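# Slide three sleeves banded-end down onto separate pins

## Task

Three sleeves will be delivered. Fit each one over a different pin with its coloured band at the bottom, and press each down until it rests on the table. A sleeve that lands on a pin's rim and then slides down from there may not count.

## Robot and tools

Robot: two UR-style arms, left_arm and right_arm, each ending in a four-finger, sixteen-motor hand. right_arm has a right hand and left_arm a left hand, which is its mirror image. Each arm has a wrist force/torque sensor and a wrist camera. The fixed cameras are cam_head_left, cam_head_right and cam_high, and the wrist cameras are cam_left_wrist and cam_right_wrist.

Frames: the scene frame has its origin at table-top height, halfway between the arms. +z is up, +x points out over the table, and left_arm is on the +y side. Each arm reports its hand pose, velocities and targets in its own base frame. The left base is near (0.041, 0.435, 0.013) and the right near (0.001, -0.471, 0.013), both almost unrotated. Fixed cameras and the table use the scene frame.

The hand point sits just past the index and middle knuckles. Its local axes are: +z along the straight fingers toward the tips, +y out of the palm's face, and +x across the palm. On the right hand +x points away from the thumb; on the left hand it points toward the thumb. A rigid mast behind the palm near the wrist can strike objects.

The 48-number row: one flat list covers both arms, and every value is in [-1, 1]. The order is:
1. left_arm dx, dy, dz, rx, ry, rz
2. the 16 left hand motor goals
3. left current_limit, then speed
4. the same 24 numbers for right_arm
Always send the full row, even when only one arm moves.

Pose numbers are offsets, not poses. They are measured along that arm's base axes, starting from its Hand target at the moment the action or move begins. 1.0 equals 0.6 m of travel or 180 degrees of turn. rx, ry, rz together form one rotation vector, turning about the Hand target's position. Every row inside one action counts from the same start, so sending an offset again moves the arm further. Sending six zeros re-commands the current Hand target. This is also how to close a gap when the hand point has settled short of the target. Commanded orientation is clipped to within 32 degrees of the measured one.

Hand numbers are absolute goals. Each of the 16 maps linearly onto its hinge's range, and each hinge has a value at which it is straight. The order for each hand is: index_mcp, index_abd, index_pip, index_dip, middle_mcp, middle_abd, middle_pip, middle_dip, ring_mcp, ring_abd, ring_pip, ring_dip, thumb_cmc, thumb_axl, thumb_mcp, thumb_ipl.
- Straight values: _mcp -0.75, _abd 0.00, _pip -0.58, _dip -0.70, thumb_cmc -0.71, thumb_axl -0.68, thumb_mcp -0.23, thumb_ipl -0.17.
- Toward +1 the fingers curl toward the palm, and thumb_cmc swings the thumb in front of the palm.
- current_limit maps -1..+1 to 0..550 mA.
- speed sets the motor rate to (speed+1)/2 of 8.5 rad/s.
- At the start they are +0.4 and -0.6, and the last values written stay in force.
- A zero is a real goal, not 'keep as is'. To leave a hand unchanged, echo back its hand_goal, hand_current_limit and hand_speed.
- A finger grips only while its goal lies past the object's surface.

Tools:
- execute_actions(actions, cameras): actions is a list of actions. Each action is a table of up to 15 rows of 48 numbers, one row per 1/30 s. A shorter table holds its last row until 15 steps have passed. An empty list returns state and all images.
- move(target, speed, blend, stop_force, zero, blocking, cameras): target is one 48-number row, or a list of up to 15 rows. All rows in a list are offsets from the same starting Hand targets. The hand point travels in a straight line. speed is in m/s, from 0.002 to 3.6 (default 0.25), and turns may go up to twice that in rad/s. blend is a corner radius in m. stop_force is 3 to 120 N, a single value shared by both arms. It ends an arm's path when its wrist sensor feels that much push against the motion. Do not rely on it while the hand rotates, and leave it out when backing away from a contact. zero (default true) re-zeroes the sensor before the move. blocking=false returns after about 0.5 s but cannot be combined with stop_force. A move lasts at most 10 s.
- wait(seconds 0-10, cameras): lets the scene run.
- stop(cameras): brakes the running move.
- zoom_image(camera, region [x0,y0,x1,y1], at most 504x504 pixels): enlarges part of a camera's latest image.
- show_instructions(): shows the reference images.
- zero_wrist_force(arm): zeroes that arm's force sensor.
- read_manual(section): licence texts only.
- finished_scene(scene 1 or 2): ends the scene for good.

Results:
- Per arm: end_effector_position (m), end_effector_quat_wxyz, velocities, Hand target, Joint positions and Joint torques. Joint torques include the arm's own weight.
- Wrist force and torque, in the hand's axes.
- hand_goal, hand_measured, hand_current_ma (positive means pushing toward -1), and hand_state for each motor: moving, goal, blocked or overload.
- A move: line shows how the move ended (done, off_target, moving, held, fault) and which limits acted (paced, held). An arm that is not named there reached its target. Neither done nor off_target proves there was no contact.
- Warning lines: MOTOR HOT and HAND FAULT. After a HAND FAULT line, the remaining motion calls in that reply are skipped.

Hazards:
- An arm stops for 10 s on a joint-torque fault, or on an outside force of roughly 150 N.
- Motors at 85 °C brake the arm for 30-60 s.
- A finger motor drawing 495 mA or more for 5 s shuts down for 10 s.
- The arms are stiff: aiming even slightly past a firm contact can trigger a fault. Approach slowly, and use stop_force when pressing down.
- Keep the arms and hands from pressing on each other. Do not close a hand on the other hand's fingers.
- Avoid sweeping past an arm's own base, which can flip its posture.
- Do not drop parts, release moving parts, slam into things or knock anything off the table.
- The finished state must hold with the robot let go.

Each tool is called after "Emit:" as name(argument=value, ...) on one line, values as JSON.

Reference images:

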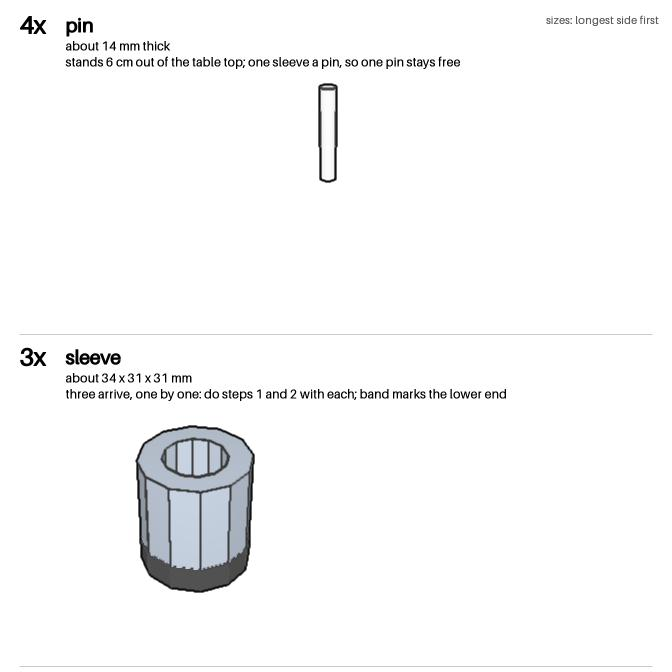

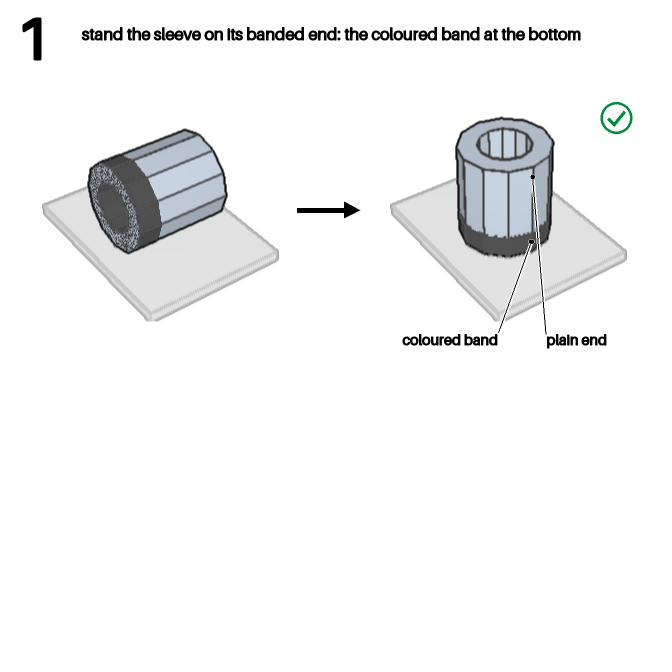

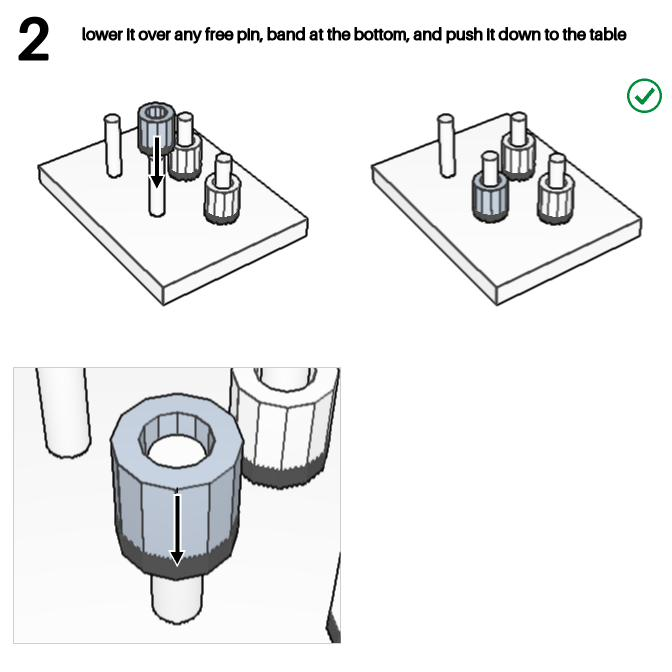

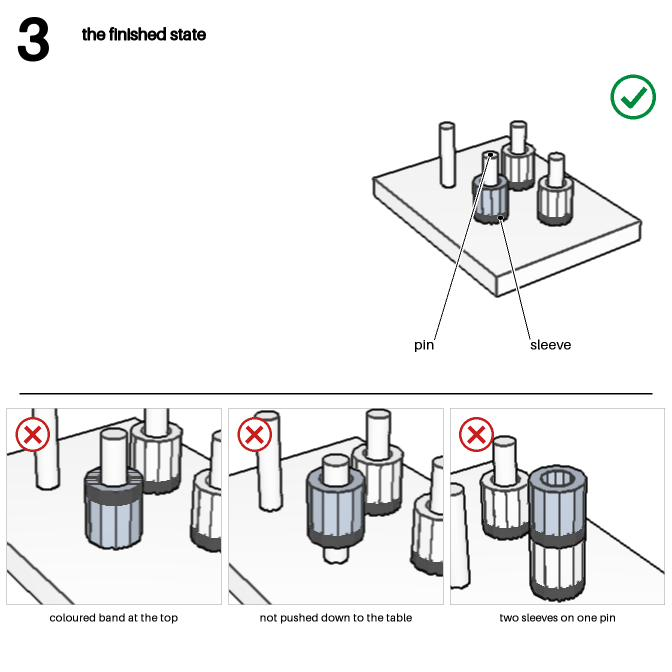

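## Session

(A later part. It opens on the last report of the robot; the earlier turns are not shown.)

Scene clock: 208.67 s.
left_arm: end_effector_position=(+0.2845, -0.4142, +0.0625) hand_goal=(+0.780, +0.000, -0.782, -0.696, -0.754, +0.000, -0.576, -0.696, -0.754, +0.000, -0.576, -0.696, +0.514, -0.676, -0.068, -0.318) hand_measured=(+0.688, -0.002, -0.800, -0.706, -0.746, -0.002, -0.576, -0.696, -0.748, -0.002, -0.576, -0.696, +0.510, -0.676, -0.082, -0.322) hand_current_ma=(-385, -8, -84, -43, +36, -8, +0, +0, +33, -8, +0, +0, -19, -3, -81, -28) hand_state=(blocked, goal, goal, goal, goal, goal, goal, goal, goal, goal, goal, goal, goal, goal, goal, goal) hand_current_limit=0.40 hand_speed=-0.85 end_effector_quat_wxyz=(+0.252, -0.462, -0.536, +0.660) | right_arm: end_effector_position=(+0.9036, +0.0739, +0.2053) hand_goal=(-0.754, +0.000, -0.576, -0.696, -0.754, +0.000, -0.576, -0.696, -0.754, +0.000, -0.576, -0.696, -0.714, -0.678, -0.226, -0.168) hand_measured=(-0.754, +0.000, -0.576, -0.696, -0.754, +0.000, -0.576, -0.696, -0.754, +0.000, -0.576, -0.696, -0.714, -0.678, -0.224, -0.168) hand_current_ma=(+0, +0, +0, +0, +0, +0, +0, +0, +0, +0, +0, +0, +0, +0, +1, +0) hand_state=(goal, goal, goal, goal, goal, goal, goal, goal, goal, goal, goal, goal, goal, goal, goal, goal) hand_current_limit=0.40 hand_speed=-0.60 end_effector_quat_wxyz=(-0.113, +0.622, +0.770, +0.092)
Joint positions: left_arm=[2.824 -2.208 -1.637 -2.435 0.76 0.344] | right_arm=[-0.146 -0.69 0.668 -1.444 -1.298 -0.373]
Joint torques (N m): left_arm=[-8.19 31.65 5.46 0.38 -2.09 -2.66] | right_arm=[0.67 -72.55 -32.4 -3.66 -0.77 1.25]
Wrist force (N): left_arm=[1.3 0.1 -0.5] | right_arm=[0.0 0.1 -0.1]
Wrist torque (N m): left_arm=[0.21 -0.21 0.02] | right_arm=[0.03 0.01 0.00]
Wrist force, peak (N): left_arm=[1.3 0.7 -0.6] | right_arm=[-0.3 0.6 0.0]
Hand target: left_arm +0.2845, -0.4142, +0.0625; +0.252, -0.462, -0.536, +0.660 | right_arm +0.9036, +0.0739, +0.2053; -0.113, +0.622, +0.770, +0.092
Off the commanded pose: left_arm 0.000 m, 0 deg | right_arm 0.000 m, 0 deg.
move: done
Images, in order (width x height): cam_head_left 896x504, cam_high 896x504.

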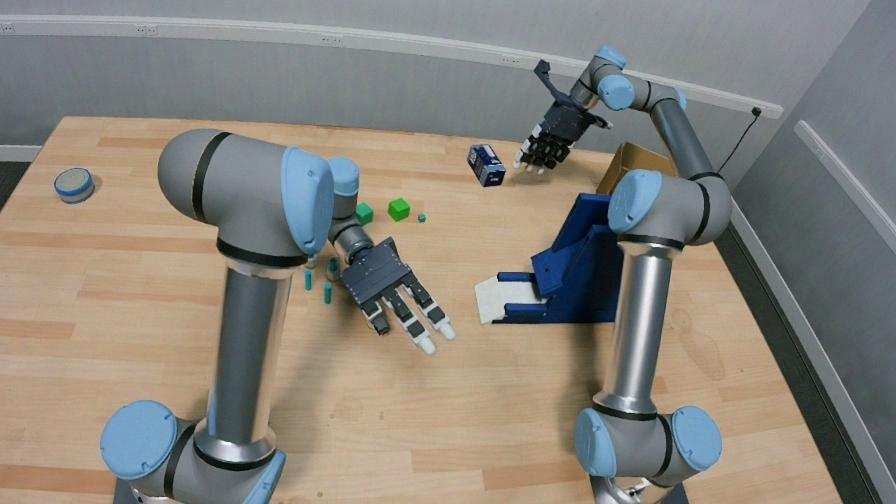

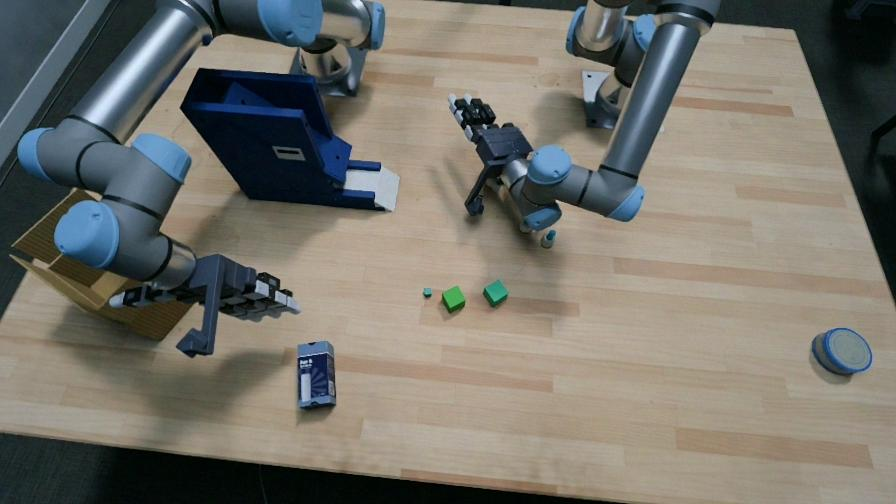

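Emit:
move(target=[[0,0,0.1708,0,0,0,0.781,0,-0.781,-0.6957,-0.754,0,-0.576,-0.696,-0.754,0,-0.576,-0.696,0.5143,-0.6766,-0.0674,-0.3189,0.4,-0.85,0,0,0,0,0,0,-0.754,0,-0.576,-0.696,-0.754,0,-0.576,-0.696,-0.754,0,-0.576,-0.696,-0.714,-0.678,-0.226,-0.168,0.4,-0.6],[0.1013,0.1678,0.1708,0,0,0,0.781,0,-0.781,-0.6957,-0.754,0,-0.576,-0.696,-0.754,0,-0.576,-0.696,0.5143,-0.6766,-0.0674,-0.3189,0.4,-0.85,0,0,0,0,0,0,-0.754,0,-0.576,-0.696,-0.754,0,-0.576,-0.696,-0.754,0,-0.576,-0.696,-0.714,-0.678,-0.226,-0.168,0.4,-0.6]], speed=[0.12,0.2], blend=[0.02,0], cameras=["cam_head_right","cam_head_left","cam_high","cam_left_wrist"])

Emit:
zoom_image(camera="cam_high", region=[490, 150, 590, 250])

Emit:
zoom_image(camera="cam_head_right", region=[290, 230, 370, 310])

Emit:
zoom_image(camera="cam_head_left", region=[290, 230, 370, 310])

Scene clock: 213.47 s.
left_arm: end_effector_position=(+0.3453, -0.3135, +0.1649) hand_goal=(+0.780, +0.000, -0.782, -0.696, -0.754, +0.000, -0.576, -0.696, -0.754, +0.000, -0.576, -0.696, +0.514, -0.676, -0.068, -0.318) hand_measured=(+0.690, -0.002, -0.800, -0.706, -0.746, -0.002, -0.576, -0.696, -0.746, -0.002, -0.576, -0.696, +0.510, -0.676, -0.084, -0.324) hand_current_ma=(-385, -8, -85, -45, +38, -8, +0, +0, +34, -8, +0, +0, -19, -3, -94, -33) hand_state=(blocked, goal, goal, goal, goal, goal, goal, goal, goal, goal, goal, goal, goal, goal, goal, goal) hand_current_limit=0.40 hand_speed=-0.85 end_effector_quat_wxyz=(+0.253, -0.462, -0.536, +0.660) | right_arm: end_effector_position=(+0.9036, +0.0739, +0.2053) hand_goal=(-0.754, +0.000, -0.576, -0.696, -0.754, +0.000, -0.576, -0.696, -0.754, +0.000, -0.576, -0.696, -0.714, -0.678, -0.226, -0.168) hand_measured=(-0.754, +0.000, -0.576, -0.696, -0.754, +0.000, -0.576, -0.696, -0.754, +0.000, -0.576, -0.696, -0.714, -0.678, -0.224, -0.168) hand_current_ma=(+0, +0, +0, +0, +0, +0, +0, +0, +0, +0, +0, +0, +0, +0, +1, +0) hand_state=(goal, goal, goal, goal, goal, goal, goal, goal, goal, goal, goal, goal, goal, goal, goal, goal) hand_current_limit=0.40 hand_speed=-0.60 end_effector_quat_wxyz=(-0.113, +0.622, +0.770, +0.092)
Joint positions: left_arm=[3.024 -2.096 -1.515 -2.67 0.96 0.345] | right_arm=[-0.146 -0.69 0.668 -1.444 -1.298 -0.373]
Joint torques (N m): left_arm=[9.92 30.43 23.62 -3.57 1.91 2.4] | right_arm=[0.72 -72.92 -32.81 -3.62 -0.91 1.15]
Wrist force (N): left_arm=[1.3 0.3 -0.3] | right_arm=[-0.2 0.2 -0.1]
Wrist torque (N m): left_arm=[0.20 -0.17 -0.04] | right_arm=[0.03 0.04 -0.02]
Wrist force, peak (N): left_arm=[2.2 0.3 -1.6] | right_arm=[0.0 0.5 -0.3]
Hand target: left_arm +0.3453, -0.3135, +0.1649; +0.252, -0.462, -0.536, +0.660 | right_arm +0.9036, +0.0739, +0.2053; -0.113, +0.622, +0.770, +0.092
Off the commanded pose: left_arm 0.000 m, 0 deg | right_arm 0.000 m, 0 deg.
move: done
camera_calibration:
cam_left_wrist: T_world_to_cam=[[0.238001, -0.496669, 0.834671, -0.407635], [0.421512, 0.827038, 0.371935, -0.00737958], [-0.875033, 0.263303, 0.406188, 0.434398], [0, 0, 0, 1]] pos_world=[0.480241, -0.310734, 0.166538]
Images, in order (width x height): cam_head_left 896x504, cam_head_right 896x504, cam_high 896x504, cam_left_wrist 672x504.

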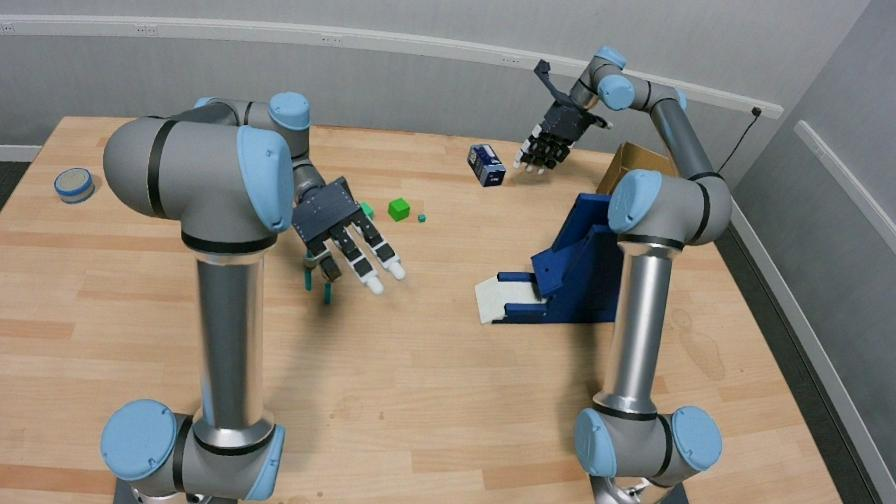

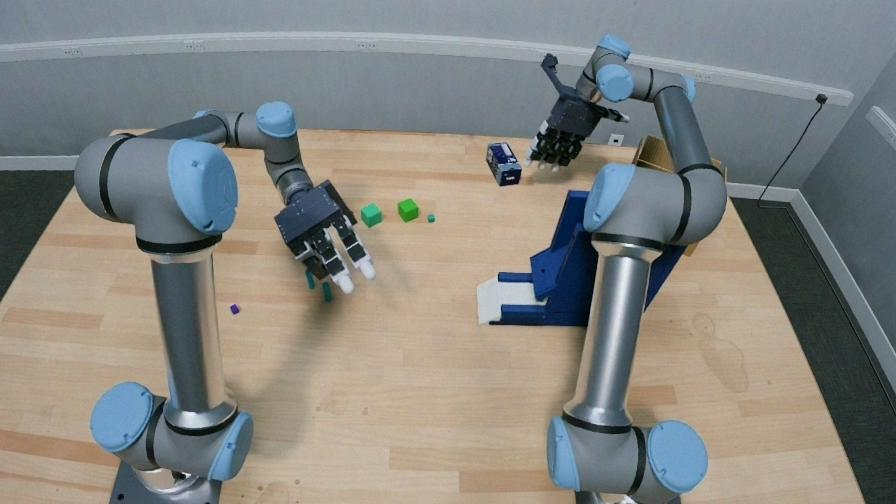

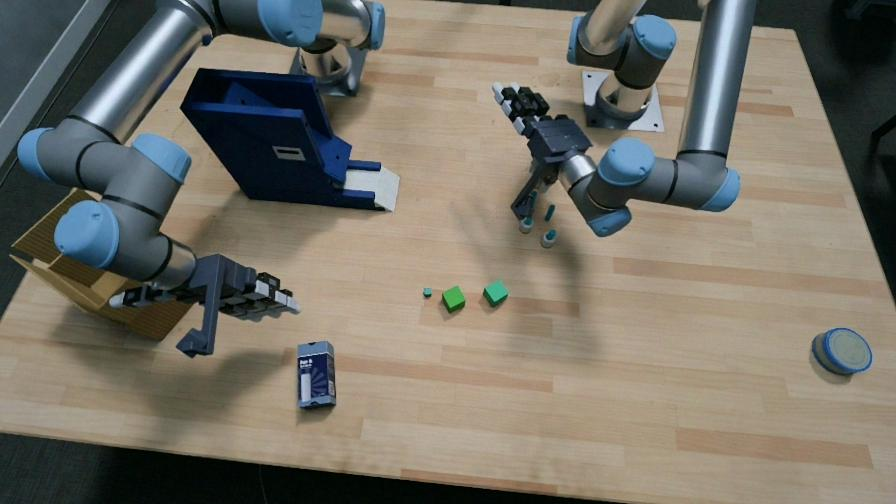

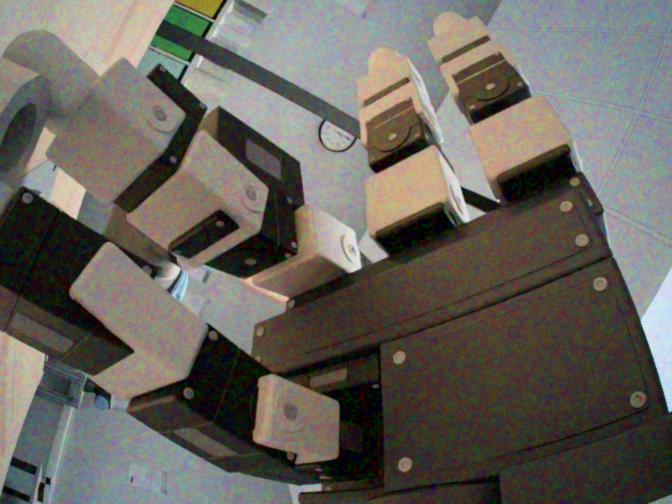

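Scaled by 5.040 from the camera's 896x504 image, which has a finer 1280x720 frame.

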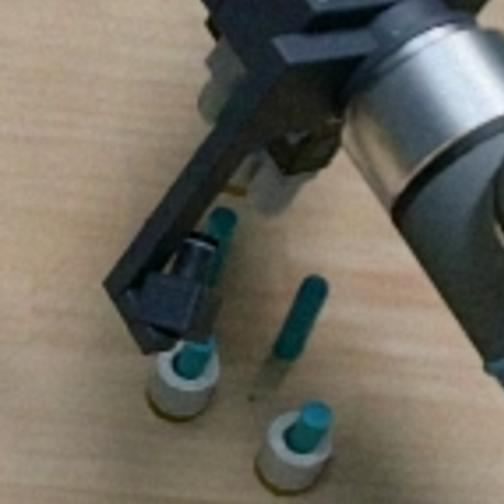

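Scaled by 6.300 from the camera's 896x504 image, which has a finer 1280x720 frame.

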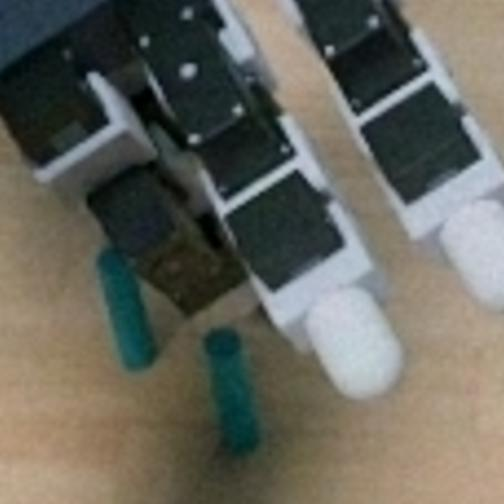

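Scaled by 6.300 from the camera's 896x504 image, which has a finer 1280x720 frame.

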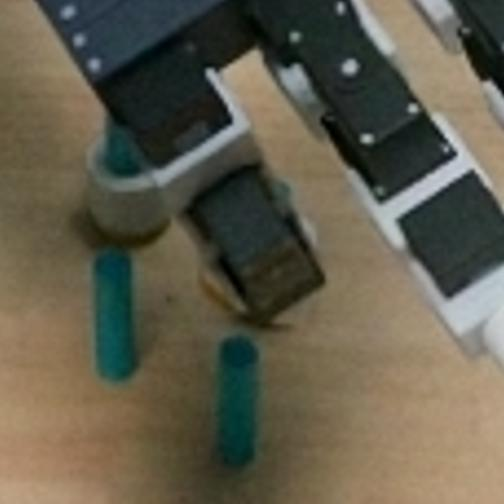

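Emit:
move(target=[0,0,-0.0417,0,0,0,0.781,0,-0.781,-0.6957,-0.754,0,-0.576,-0.696,-0.754,0,-0.576,-0.696,0.5143,-0.6766,-0.0674,-0.3189,0.4,-0.85,0,0,0,0,0,0,-0.754,0,-0.576,-0.696,-0.754,0,-0.576,-0.696,-0.754,0,-0.576,-0.696,-0.714,-0.678,-0.226,-0.168,0.4,-0.6], speed=0.06, stop_force=4, cameras=["cam_head_left","cam_head_right","cam_high"])

Scene clock: 216.60 s.
left_arm: end_effector_position=(+0.3453, -0.3135, +0.1399) hand_goal=(+0.780, +0.000, -0.782, -0.696, -0.754, +0.000, -0.576, -0.696, -0.754, +0.000, -0.576, -0.696, +0.514, -0.676, -0.068, -0.318) hand_measured=(+0.690, -0.002, -0.800, -0.706, -0.746, -0.002, -0.576, -0.696, -0.746, -0.002, -0.576, -0.696, +0.510, -0.676, -0.084, -0.324) hand_current_ma=(-385, -8, -85, -45, +38, -8, +0, +0, +34, -8, +0, +0, -19, -3, -94, -33) hand_state=(blocked, goal, goal, goal, goal, goal, goal, goal, goal, goal, goal, goal, goal, goal, goal, goal) hand_current_limit=0.40 hand_speed=-0.85 end_effector_quat_wxyz=(+0.252, -0.462, -0.536, +0.660) | right_arm: end_effector_position=(+0.9036, +0.0739, +0.2053) hand_goal=(-0.754, +0.000, -0.576, -0.696, -0.754, +0.000, -0.576, -0.696, -0.754, +0.000, -0.576, -0.696, -0.714, -0.678, -0.226, -0.168) hand_measured=(-0.754, +0.000, -0.576, -0.696, -0.754, +0.000, -0.576, -0.696, -0.754, +0.000, -0.576, -0.696, -0.714, -0.678, -0.224, -0.168) hand_current_ma=(+0, +0, +0, +0, +0, +0, +0, +0, +0, +0, +0, +0, +0, +0, +1, +0) hand_state=(goal, goal, goal, goal, goal, goal, goal, goal, goal, goal, goal, goal, goal, goal, goal, goal) hand_current_limit=0.40 hand_speed=-0.60 end_effector_quat_wxyz=(-0.113, +0.622, +0.770, +0.092)
Joint positions: left_arm=[3.025 -2.124 -1.541 -2.615 0.96 0.345] | right_arm=[-0.146 -0.69 0.668 -1.444 -1.298 -0.373]
Joint torques (N m): left_arm=[9.85 31.02 8.49 -0.04 -0.09 -0.05] | right_arm=[0.13 -72.53 -31.96 -3.49 -0.98 1.26]
Wrist force (N): left_arm=[1.2 0.8 -0.4] | right_arm=[0.0 0.3 -0.1]
Wrist torque (N m): left_arm=[0.27 -0.14 -0.06] | right_arm=[0.05 0.01 0.00]
Wrist force, peak (N): left_arm=[1.5 1.3 -0.7] | right_arm=[-0.1 0.5 -0.1]
Hand target: left_arm +0.3453, -0.3135, +0.1399; +0.252, -0.462, -0.536, +0.660 | right_arm +0.9036, +0.0739, +0.2053; -0.113, +0.622, +0.770, +0.092
Off the commanded pose: left_arm 0.000 m, 0 deg | right_arm 0.000 m, 0 deg.
move: done
Images, in order (width x height): cam_head_left 896x504, cam_head_right 896x504, cam_high 896x504.

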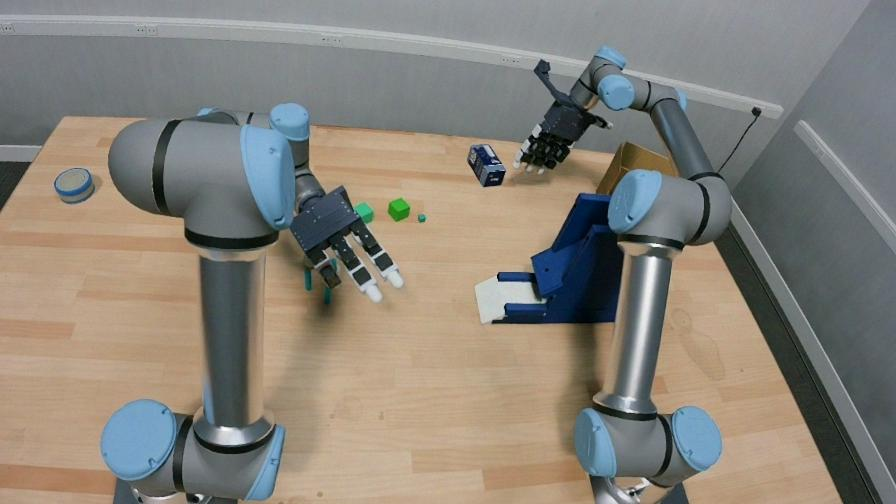

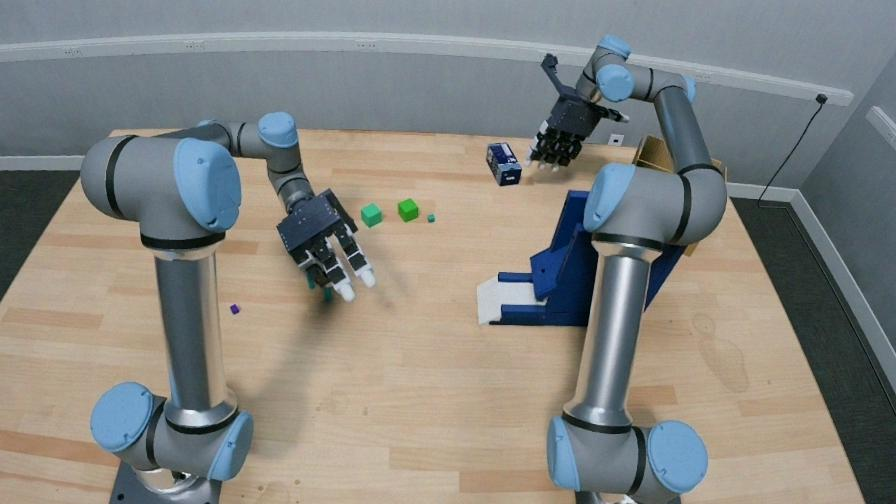

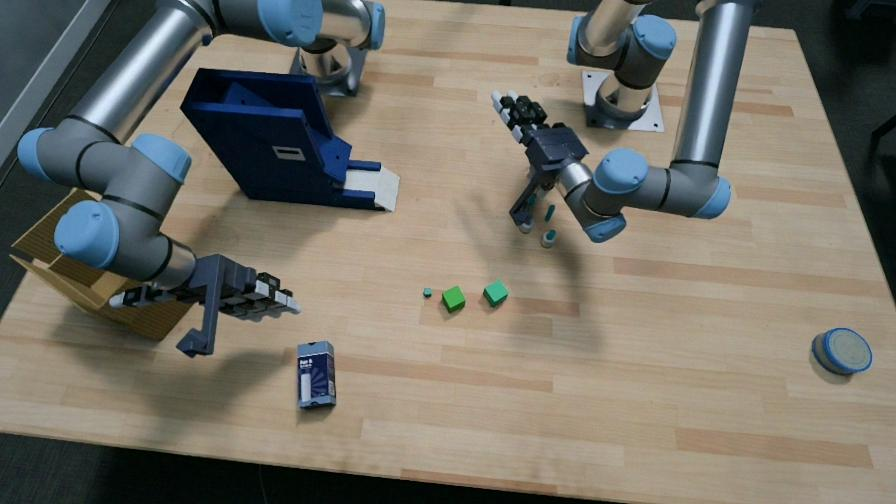

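Emit:
zoom_image(camera="cam_high", region=[490, 150, 590, 250])

Emit:
zoom_image(camera="cam_head_left", region=[280, 230, 380, 310])

Emit:
zoom_image(camera="cam_head_right", region=[280, 240, 360, 310])

Scaled by 5.040 from the camera's 896x504 image, which has a finer 1280x720 frame.

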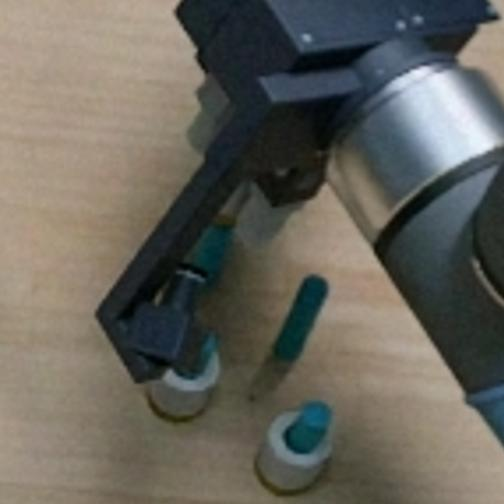

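Scaled by 5.040 from the camera's 896x504 image, which has a finer 1280x720 frame.

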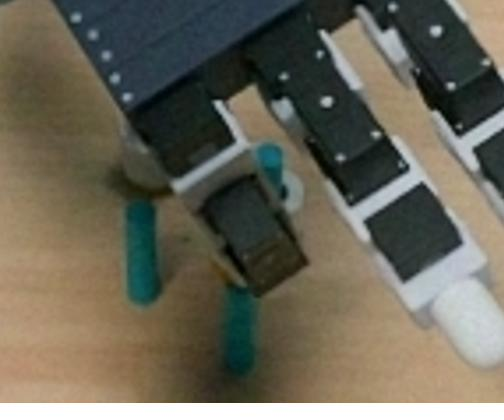

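Scaled by 6.300 from the camera's 896x504 image, which has a finer 1280x720 frame.

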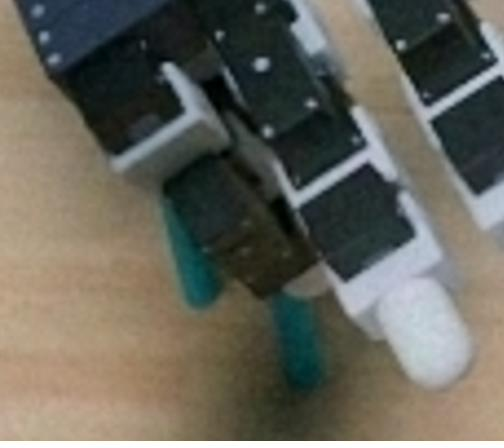

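Emit:
zoom_image(camera="cam_head_left", region=[310, 265, 350, 305])

Emit:
zoom_image(camera="cam_high", region=[515, 170, 555, 210])

Emit:
zoom_image(camera="cam_head_right", region=[300, 265, 350, 315])

Scaled by 12.600 from the camera's 896x504 image, which has a finer 1280x720 frame.

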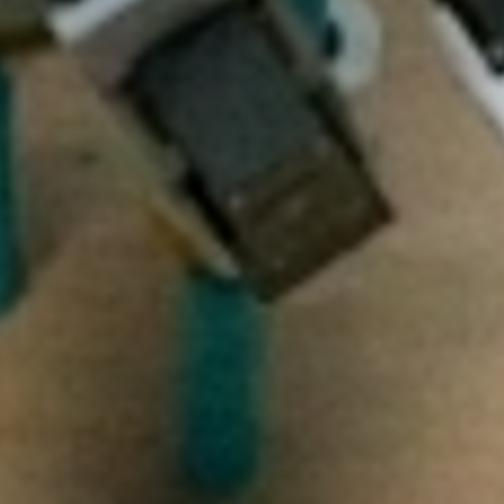

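Scaled by 12.600 from the camera's 896x504 image, which has a finer 1280x720 frame.

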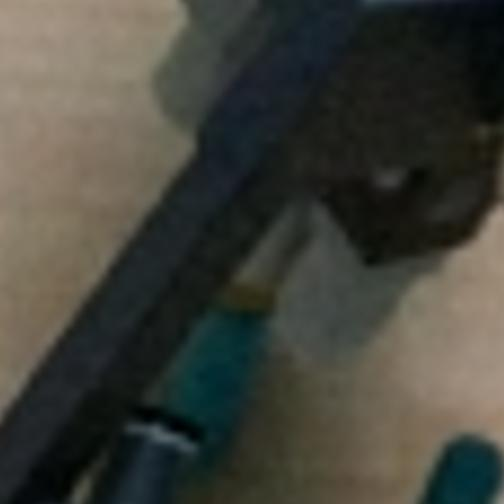

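Scaled by 10.080 from the camera's 896x504 image, which has a finer 1280x720 frame.

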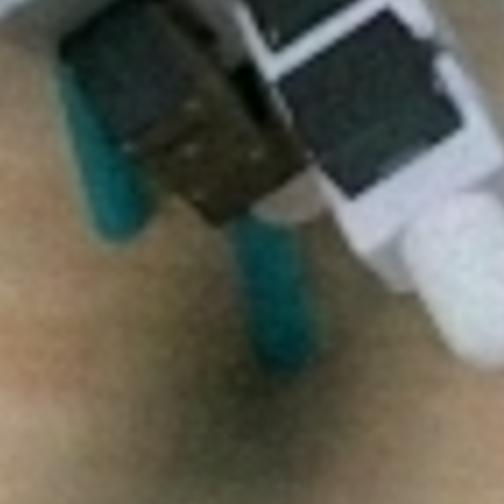

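Emit:
move(target=[0,0,-0.0333,0,0,0,0.781,0,-0.781,-0.6957,-0.754,0,-0.576,-0.696,-0.754,0,-0.576,-0.696,0.5143,-0.6766,-0.0674,-0.3189,0.4,-0.85,0,0,0,0,0,0,-0.754,0,-0.576,-0.696,-0.754,0,-0.576,-0.696,-0.754,0,-0.576,-0.696,-0.714,-0.678,-0.226,-0.168,0.4,-0.6], speed=0.02, stop_force=3, cameras=["cam_head_left","cam_head_right","cam_high"])

Emit:
zoom_image(camera="cam_head_left", region=[300, 255, 350, 305])

Emit:
zoom_image(camera="cam_high", region=[515, 170, 555, 210])

Scene clock: 225.30 s.
left_arm: end_effector_position=(+0.3453, -0.3135, +0.1199) hand_goal=(+0.780, +0.000, -0.782, -0.696, -0.754, +0.000, -0.576, -0.696, -0.754, +0.000, -0.576, -0.696, +0.514, -0.676, -0.068, -0.318) hand_measured=(+0.690, -0.002, -0.800, -0.706, -0.746, -0.002, -0.576, -0.696, -0.746, -0.002, -0.576, -0.696, +0.510, -0.676, -0.084, -0.324) hand_current_ma=(-385, -8, -85, -45, +38, -8, +0, +0, +34, -8, +0, +0, -17, -3, -94, -34) hand_state=(blocked, goal, goal, goal, goal, goal, goal, goal, goal, goal, goal, goal, goal, goal, goal, goal) hand_current_limit=0.40 hand_speed=-0.85 end_effector_quat_wxyz=(+0.252, -0.462, -0.536, +0.660) | right_arm: end_effector_position=(+0.9036, +0.0739, +0.2053) hand_goal=(-0.754, +0.000, -0.576, -0.696, -0.754, +0.000, -0.576, -0.696, -0.754, +0.000, -0.576, -0.696, -0.714, -0.678, -0.226, -0.168) hand_measured=(-0.754, +0.000, -0.576, -0.696, -0.754, +0.000, -0.576, -0.696, -0.754, +0.000, -0.576, -0.696, -0.714, -0.678, -0.224, -0.168) hand_current_ma=(+0, +0, +0, +0, +0, +0, +0, +0, +0, +0, +0, +0, +0, +0, +1, +0) hand_state=(goal, goal, goal, goal, goal, goal, goal, goal, goal, goal, goal, goal, goal, goal, goal, goal) hand_current_limit=0.40 hand_speed=-0.60 end_effector_quat_wxyz=(-0.113, +0.622, +0.770, +0.092)
Joint positions: left_arm=[3.025 -2.149 -1.56 -2.572 0.96 0.345] | right_arm=[-0.146 -0.69 0.668 -1.444 -1.298 -0.373]
Joint torques (N m): left_arm=[6.01 31.42 6.94 0.36 -1.42 -1.85] | right_arm=[0.71 -72.92 -32.59 -3.55 -1 1.25]
Wrist force (N): left_arm=[1.2 0.9 -0.6] | right_arm=[0.1 0.1 0.0]
Wrist torque (N m): left_arm=[0.31 -0.16 -0.07] | right_arm=[0.01 -0.01 0.00]
Wrist force, peak (N): left_arm=[1.7 0.9 -0.7] | right_arm=[-0.1 0.6 0.2]
Hand target: left_arm +0.3453, -0.3135, +0.1199; +0.252, -0.462, -0.536, +0.660 | right_arm +0.9036, +0.0739, +0.2053; -0.113, +0.622, +0.770, +0.092
Off the commanded pose: left_arm 0.000 m, 0 deg | right_arm 0.000 m, 0 deg.
move: done
Images, in order (width x height): cam_head_left 896x504, cam_head_right 896x504, cam_high 896x504.

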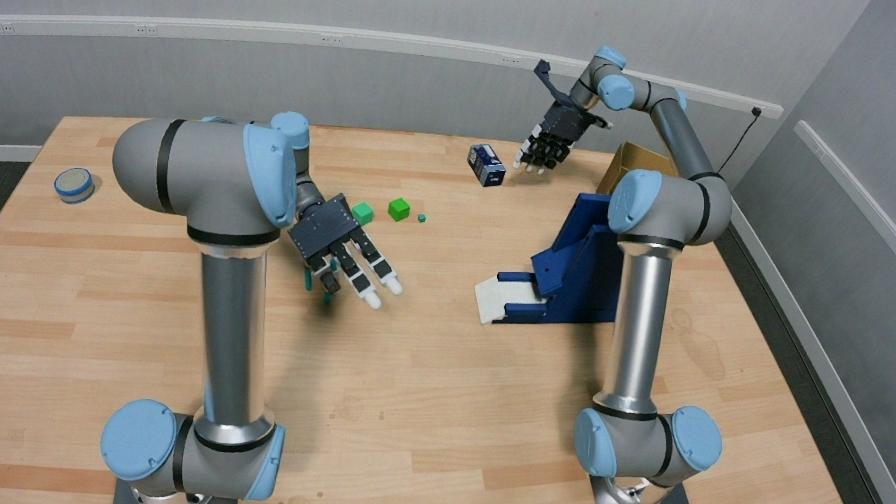

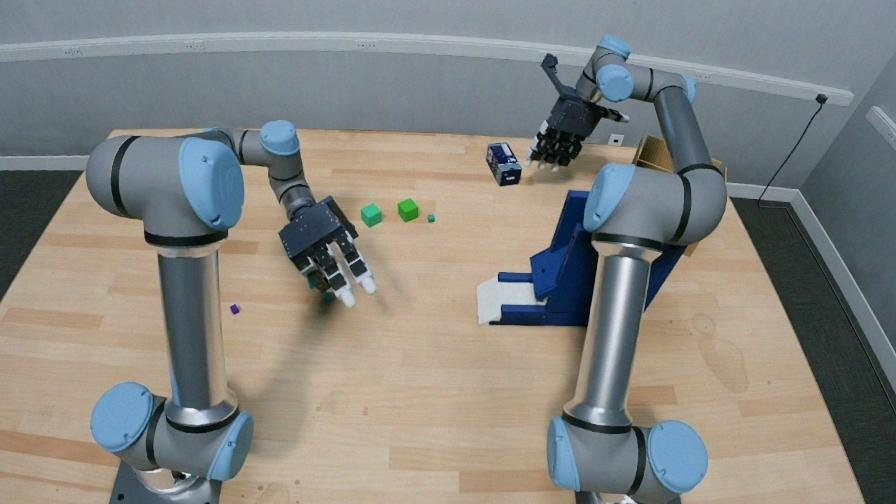

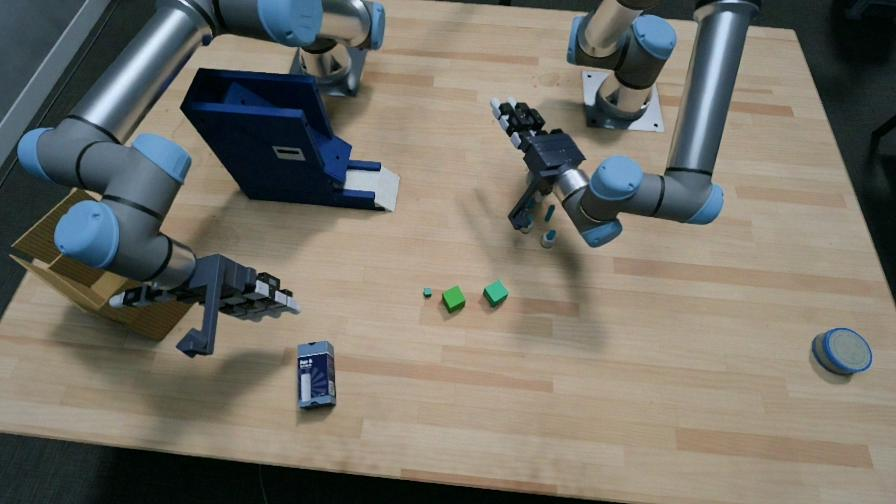

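Scaled by 10.080 from the camera's 896x504 image, which has a finer 1280x720 frame.

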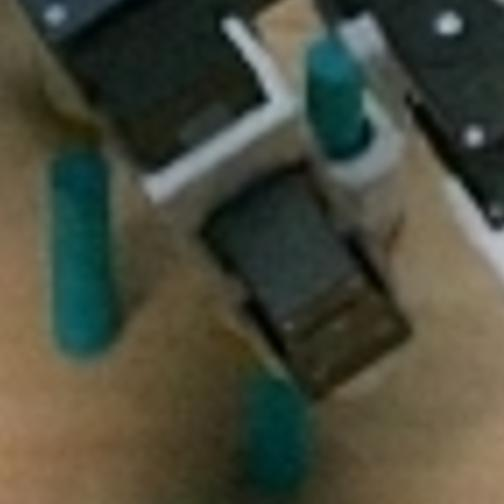

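Scaled by 12.600 from the camera's 896x504 image, which has a finer 1280x720 frame.

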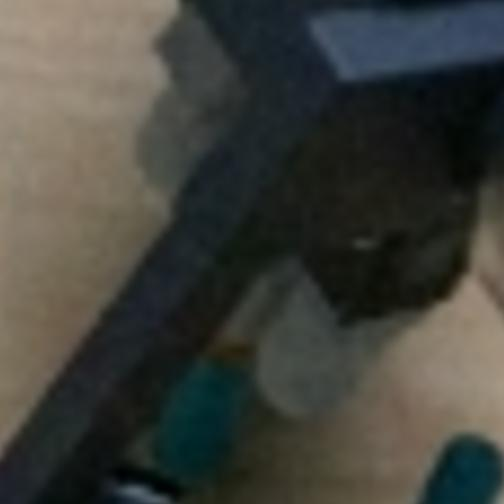

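Emit:
move(target=[0,0,-0.0983,0,0,0,0.781,0,-0.781,-0.6957,-0.754,0,-0.576,-0.696,-0.754,0,-0.576,-0.696,0.5143,-0.6766,-0.0674,-0.3189,0.4,-0.85,0,0,0,0,0,0,-0.754,0,-0.576,-0.696,-0.754,0,-0.576,-0.696,-0.754,0,-0.576,-0.696,-0.714,-0.678,-0.226,-0.168,0.4,-0.6], speed=0.03, stop_force=5)

Scene clock: 228.30 s.
left_arm: end_effector_position=(+0.3453, -0.3135, +0.0610) hand_goal=(+0.780, +0.000, -0.782, -0.696, -0.754, +0.000, -0.576, -0.696, -0.754, +0.000, -0.576, -0.696, +0.514, -0.676, -0.068, -0.318) hand_measured=(+0.694, -0.006, -0.802, -0.706, -0.746, -0.002, -0.576, -0.696, -0.746, -0.002, -0.576, -0.696, +0.508, -0.676, -0.086, -0.324) hand_current_ma=(-385, -20, -89, -45, +38, -8, +0, +0, +34, -8, +0, +0, -29, -3, -108, -41) hand_state=(blocked, goal, goal, goal, goal, goal, goal, goal, goal, goal, goal, goal, goal, goal, goal, goal) hand_current_limit=0.40 hand_speed=-0.85 end_effector_quat_wxyz=(+0.252, -0.462, -0.536, +0.660) | right_arm: end_effector_position=(+0.9036, +0.0739, +0.2053) hand_goal=(-0.754, +0.000, -0.576, -0.696, -0.754, +0.000, -0.576, -0.696, -0.754, +0.000, -0.576, -0.696, -0.714, -0.678, -0.226, -0.168) hand_measured=(-0.754, +0.000, -0.576, -0.696, -0.754, +0.000, -0.576, -0.696, -0.754, +0.000, -0.576, -0.696, -0.714, -0.678, -0.224, -0.168) hand_current_ma=(+0, +0, +0, +0, +0, +0, +0, +0, +0, +0, +0, +0, +0, +0, +1, +0) hand_state=(goal, goal, goal, goal, goal, goal, goal, goal, goal, goal, goal, goal, goal, goal, goal, goal) hand_current_limit=0.40 hand_speed=-0.60 end_effector_quat_wxyz=(-0.113, +0.622, +0.770, +0.092)
Joint positions: left_arm=[3.025 -2.23 -1.601 -2.449 0.96 0.345] | right_arm=[-0.146 -0.69 0.668 -1.444 -1.298 -0.373]
Joint torques (N m): left_arm=[5.78 32.78 5.93 0.61 0.04 0.22] | right_arm=[1.09 -73.13 -32.88 -3.69 -0.84 1.28]
Wrist force (N): left_arm=[0.9 -1.6 -0.4] | right_arm=[0.0 0.3 -0.1]
Wrist torque (N m): left_arm=[0.14 -0.14 -0.14] | right_arm=[0.04 0.01 0.01]
Wrist force, peak (N): left_arm=[1.2 -1.7 -0.6] | right_arm=[0.5 0.3 -0.1]
Hand target: left_arm +0.3453, -0.3135, +0.0610; +0.252, -0.462, -0.536, +0.660 | right_arm +0.9036, +0.0739, +0.2053; -0.113, +0.622, +0.770, +0.092
Off the commanded pose: left_arm 0.000 m, 0 deg | right_arm 0.000 m, 0 deg.
move: done

Emit:
move(target=[0,0,-0.0117,0,0,0,0.781,0,-0.781,-0.6957,-0.754,0,-0.576,-0.696,-0.754,0,-0.576,-0.696,0.5143,-0.6766,-0.0674,-0.3189,0.4,-0.85,0,0,0,0,0,0,-0.754,0,-0.576,-0.696,-0.754,0,-0.576,-0.696,-0.754,0,-0.576,-0.696,-0.714,-0.678,-0.226,-0.168,0.4,-0.6], speed=0.01, stop_force=6, cameras=["cam_head_left","cam_head_right","cam_high"])

Emit:
zoom_image(camera="cam_high", region=[500, 170, 560, 230])

Emit:
zoom_image(camera="cam_head_left", region=[290, 250, 350, 310])

Scene clock: 230.20 s.
left_arm: end_effector_position=(+0.3453, -0.3135, +0.0560) hand_goal=(+0.780, +0.000, -0.782, -0.696, -0.754, +0.000, -0.576, -0.696, -0.754, +0.000, -0.576, -0.696, +0.514, -0.676, -0.068, -0.318) hand_measured=(+0.694, -0.002, -0.802, -0.706, -0.746, -0.002, -0.576, -0.696, -0.746, -0.002, -0.576, -0.696, +0.508, -0.676, -0.086, -0.328) hand_current_ma=(-385, -5, -90, -46, +38, -8, +0, +0, +34, -8, +0, +0, -25, -3, -106, -57) hand_state=(blocked, goal, goal, goal, goal, goal, goal, goal, goal, goal, goal, goal, goal, goal, goal, goal) hand_current_limit=0.40 hand_speed=-0.85 end_effector_quat_wxyz=(+0.253, -0.462, -0.536, +0.660) | right_arm: end_effector_position=(+0.9036, +0.0739, +0.2053) hand_goal=(-0.754, +0.000, -0.576, -0.696, -0.754, +0.000, -0.576, -0.696, -0.754, +0.000, -0.576, -0.696, -0.714, -0.678, -0.226, -0.168) hand_measured=(-0.754, +0.000, -0.576, -0.696, -0.754, +0.000, -0.576, -0.696, -0.754, +0.000, -0.576, -0.696, -0.714, -0.678, -0.224, -0.168) hand_current_ma=(+0, +0, +0, +0, +0, +0, +0, +0, +0, +0, +0, +0, +0, +0, +1, +0) hand_state=(goal, goal, goal, goal, goal, goal, goal, goal, goal, goal, goal, goal, goal, goal, goal, goal) hand_current_limit=0.40 hand_speed=-0.60 end_effector_quat_wxyz=(-0.113, +0.622, +0.770, +0.092)
Joint positions: left_arm=[3.025 -2.238 -1.603 -2.44 0.96 0.345] | right_arm=[-0.146 -0.69 0.668 -1.444 -1.298 -0.373]
Joint torques (N m): left_arm=[5 42.67 20.09 -2.45 0.27 0.28] | right_arm=[0.07 -72.65 -32.31 -3.52 -0.96 1.32]
Wrist force (N): left_arm=[0.5 -6.8 -0.4] | right_arm=[0.1 -0.1 0.0]
Wrist torque (N m): left_arm=[-0.36 -0.11 -0.23] | right_arm=[-0.02 -0.01 0.01]
Wrist force, peak (N): left_arm=[0.0 -12.6 -0.5] | right_arm=[0.2 0.5 0.1]
Hand target: left_arm +0.3453, -0.3135, +0.0560; +0.253, -0.462, -0.536, +0.660 (not the last commanded pose) | right_arm +0.9036, +0.0739, +0.2053; -0.113, +0.622, +0.770, +0.092
Off the commanded pose: left_arm 0.002 m, 0 deg | right_arm 0.000 m, 0 deg.
move: contact (left_arm)
Images, in order (width x height): cam_head_left 896x504, cam_head_right 896x504, cam_high 896x504.

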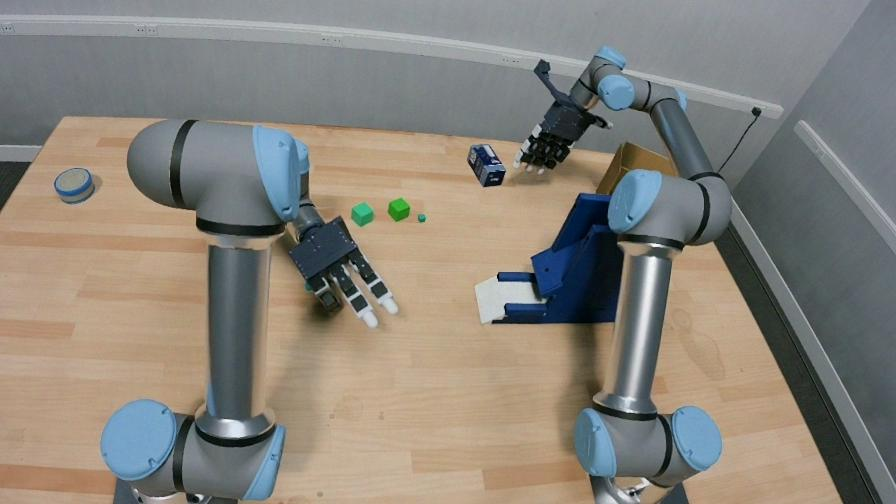

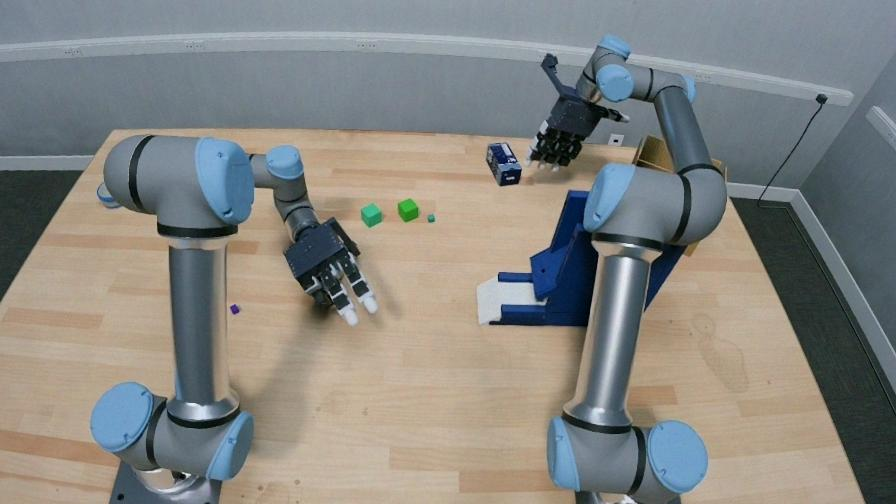

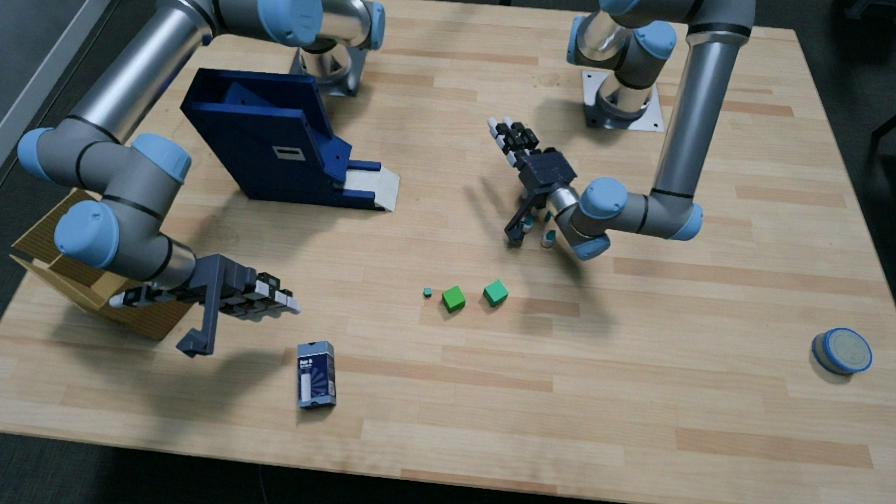

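Scaled by 8.400 from the camera's 896x504 image, which has a finer 1280x720 frame.

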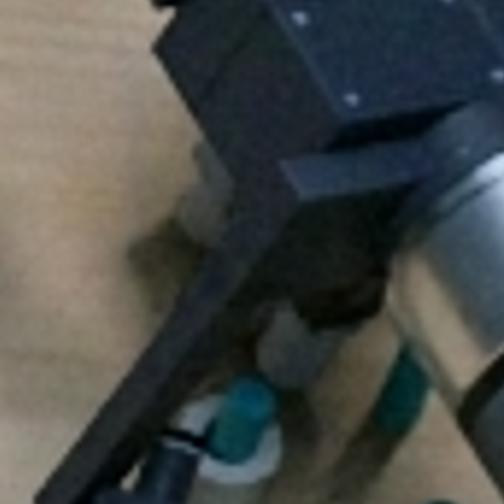

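Scaled by 8.400 from the camera's 896x504 image, which has a finer 1280x720 frame.

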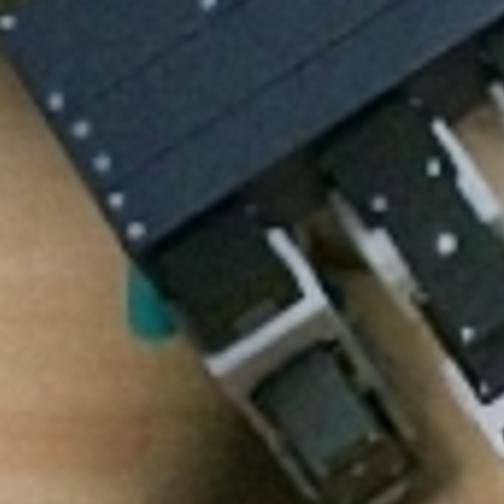

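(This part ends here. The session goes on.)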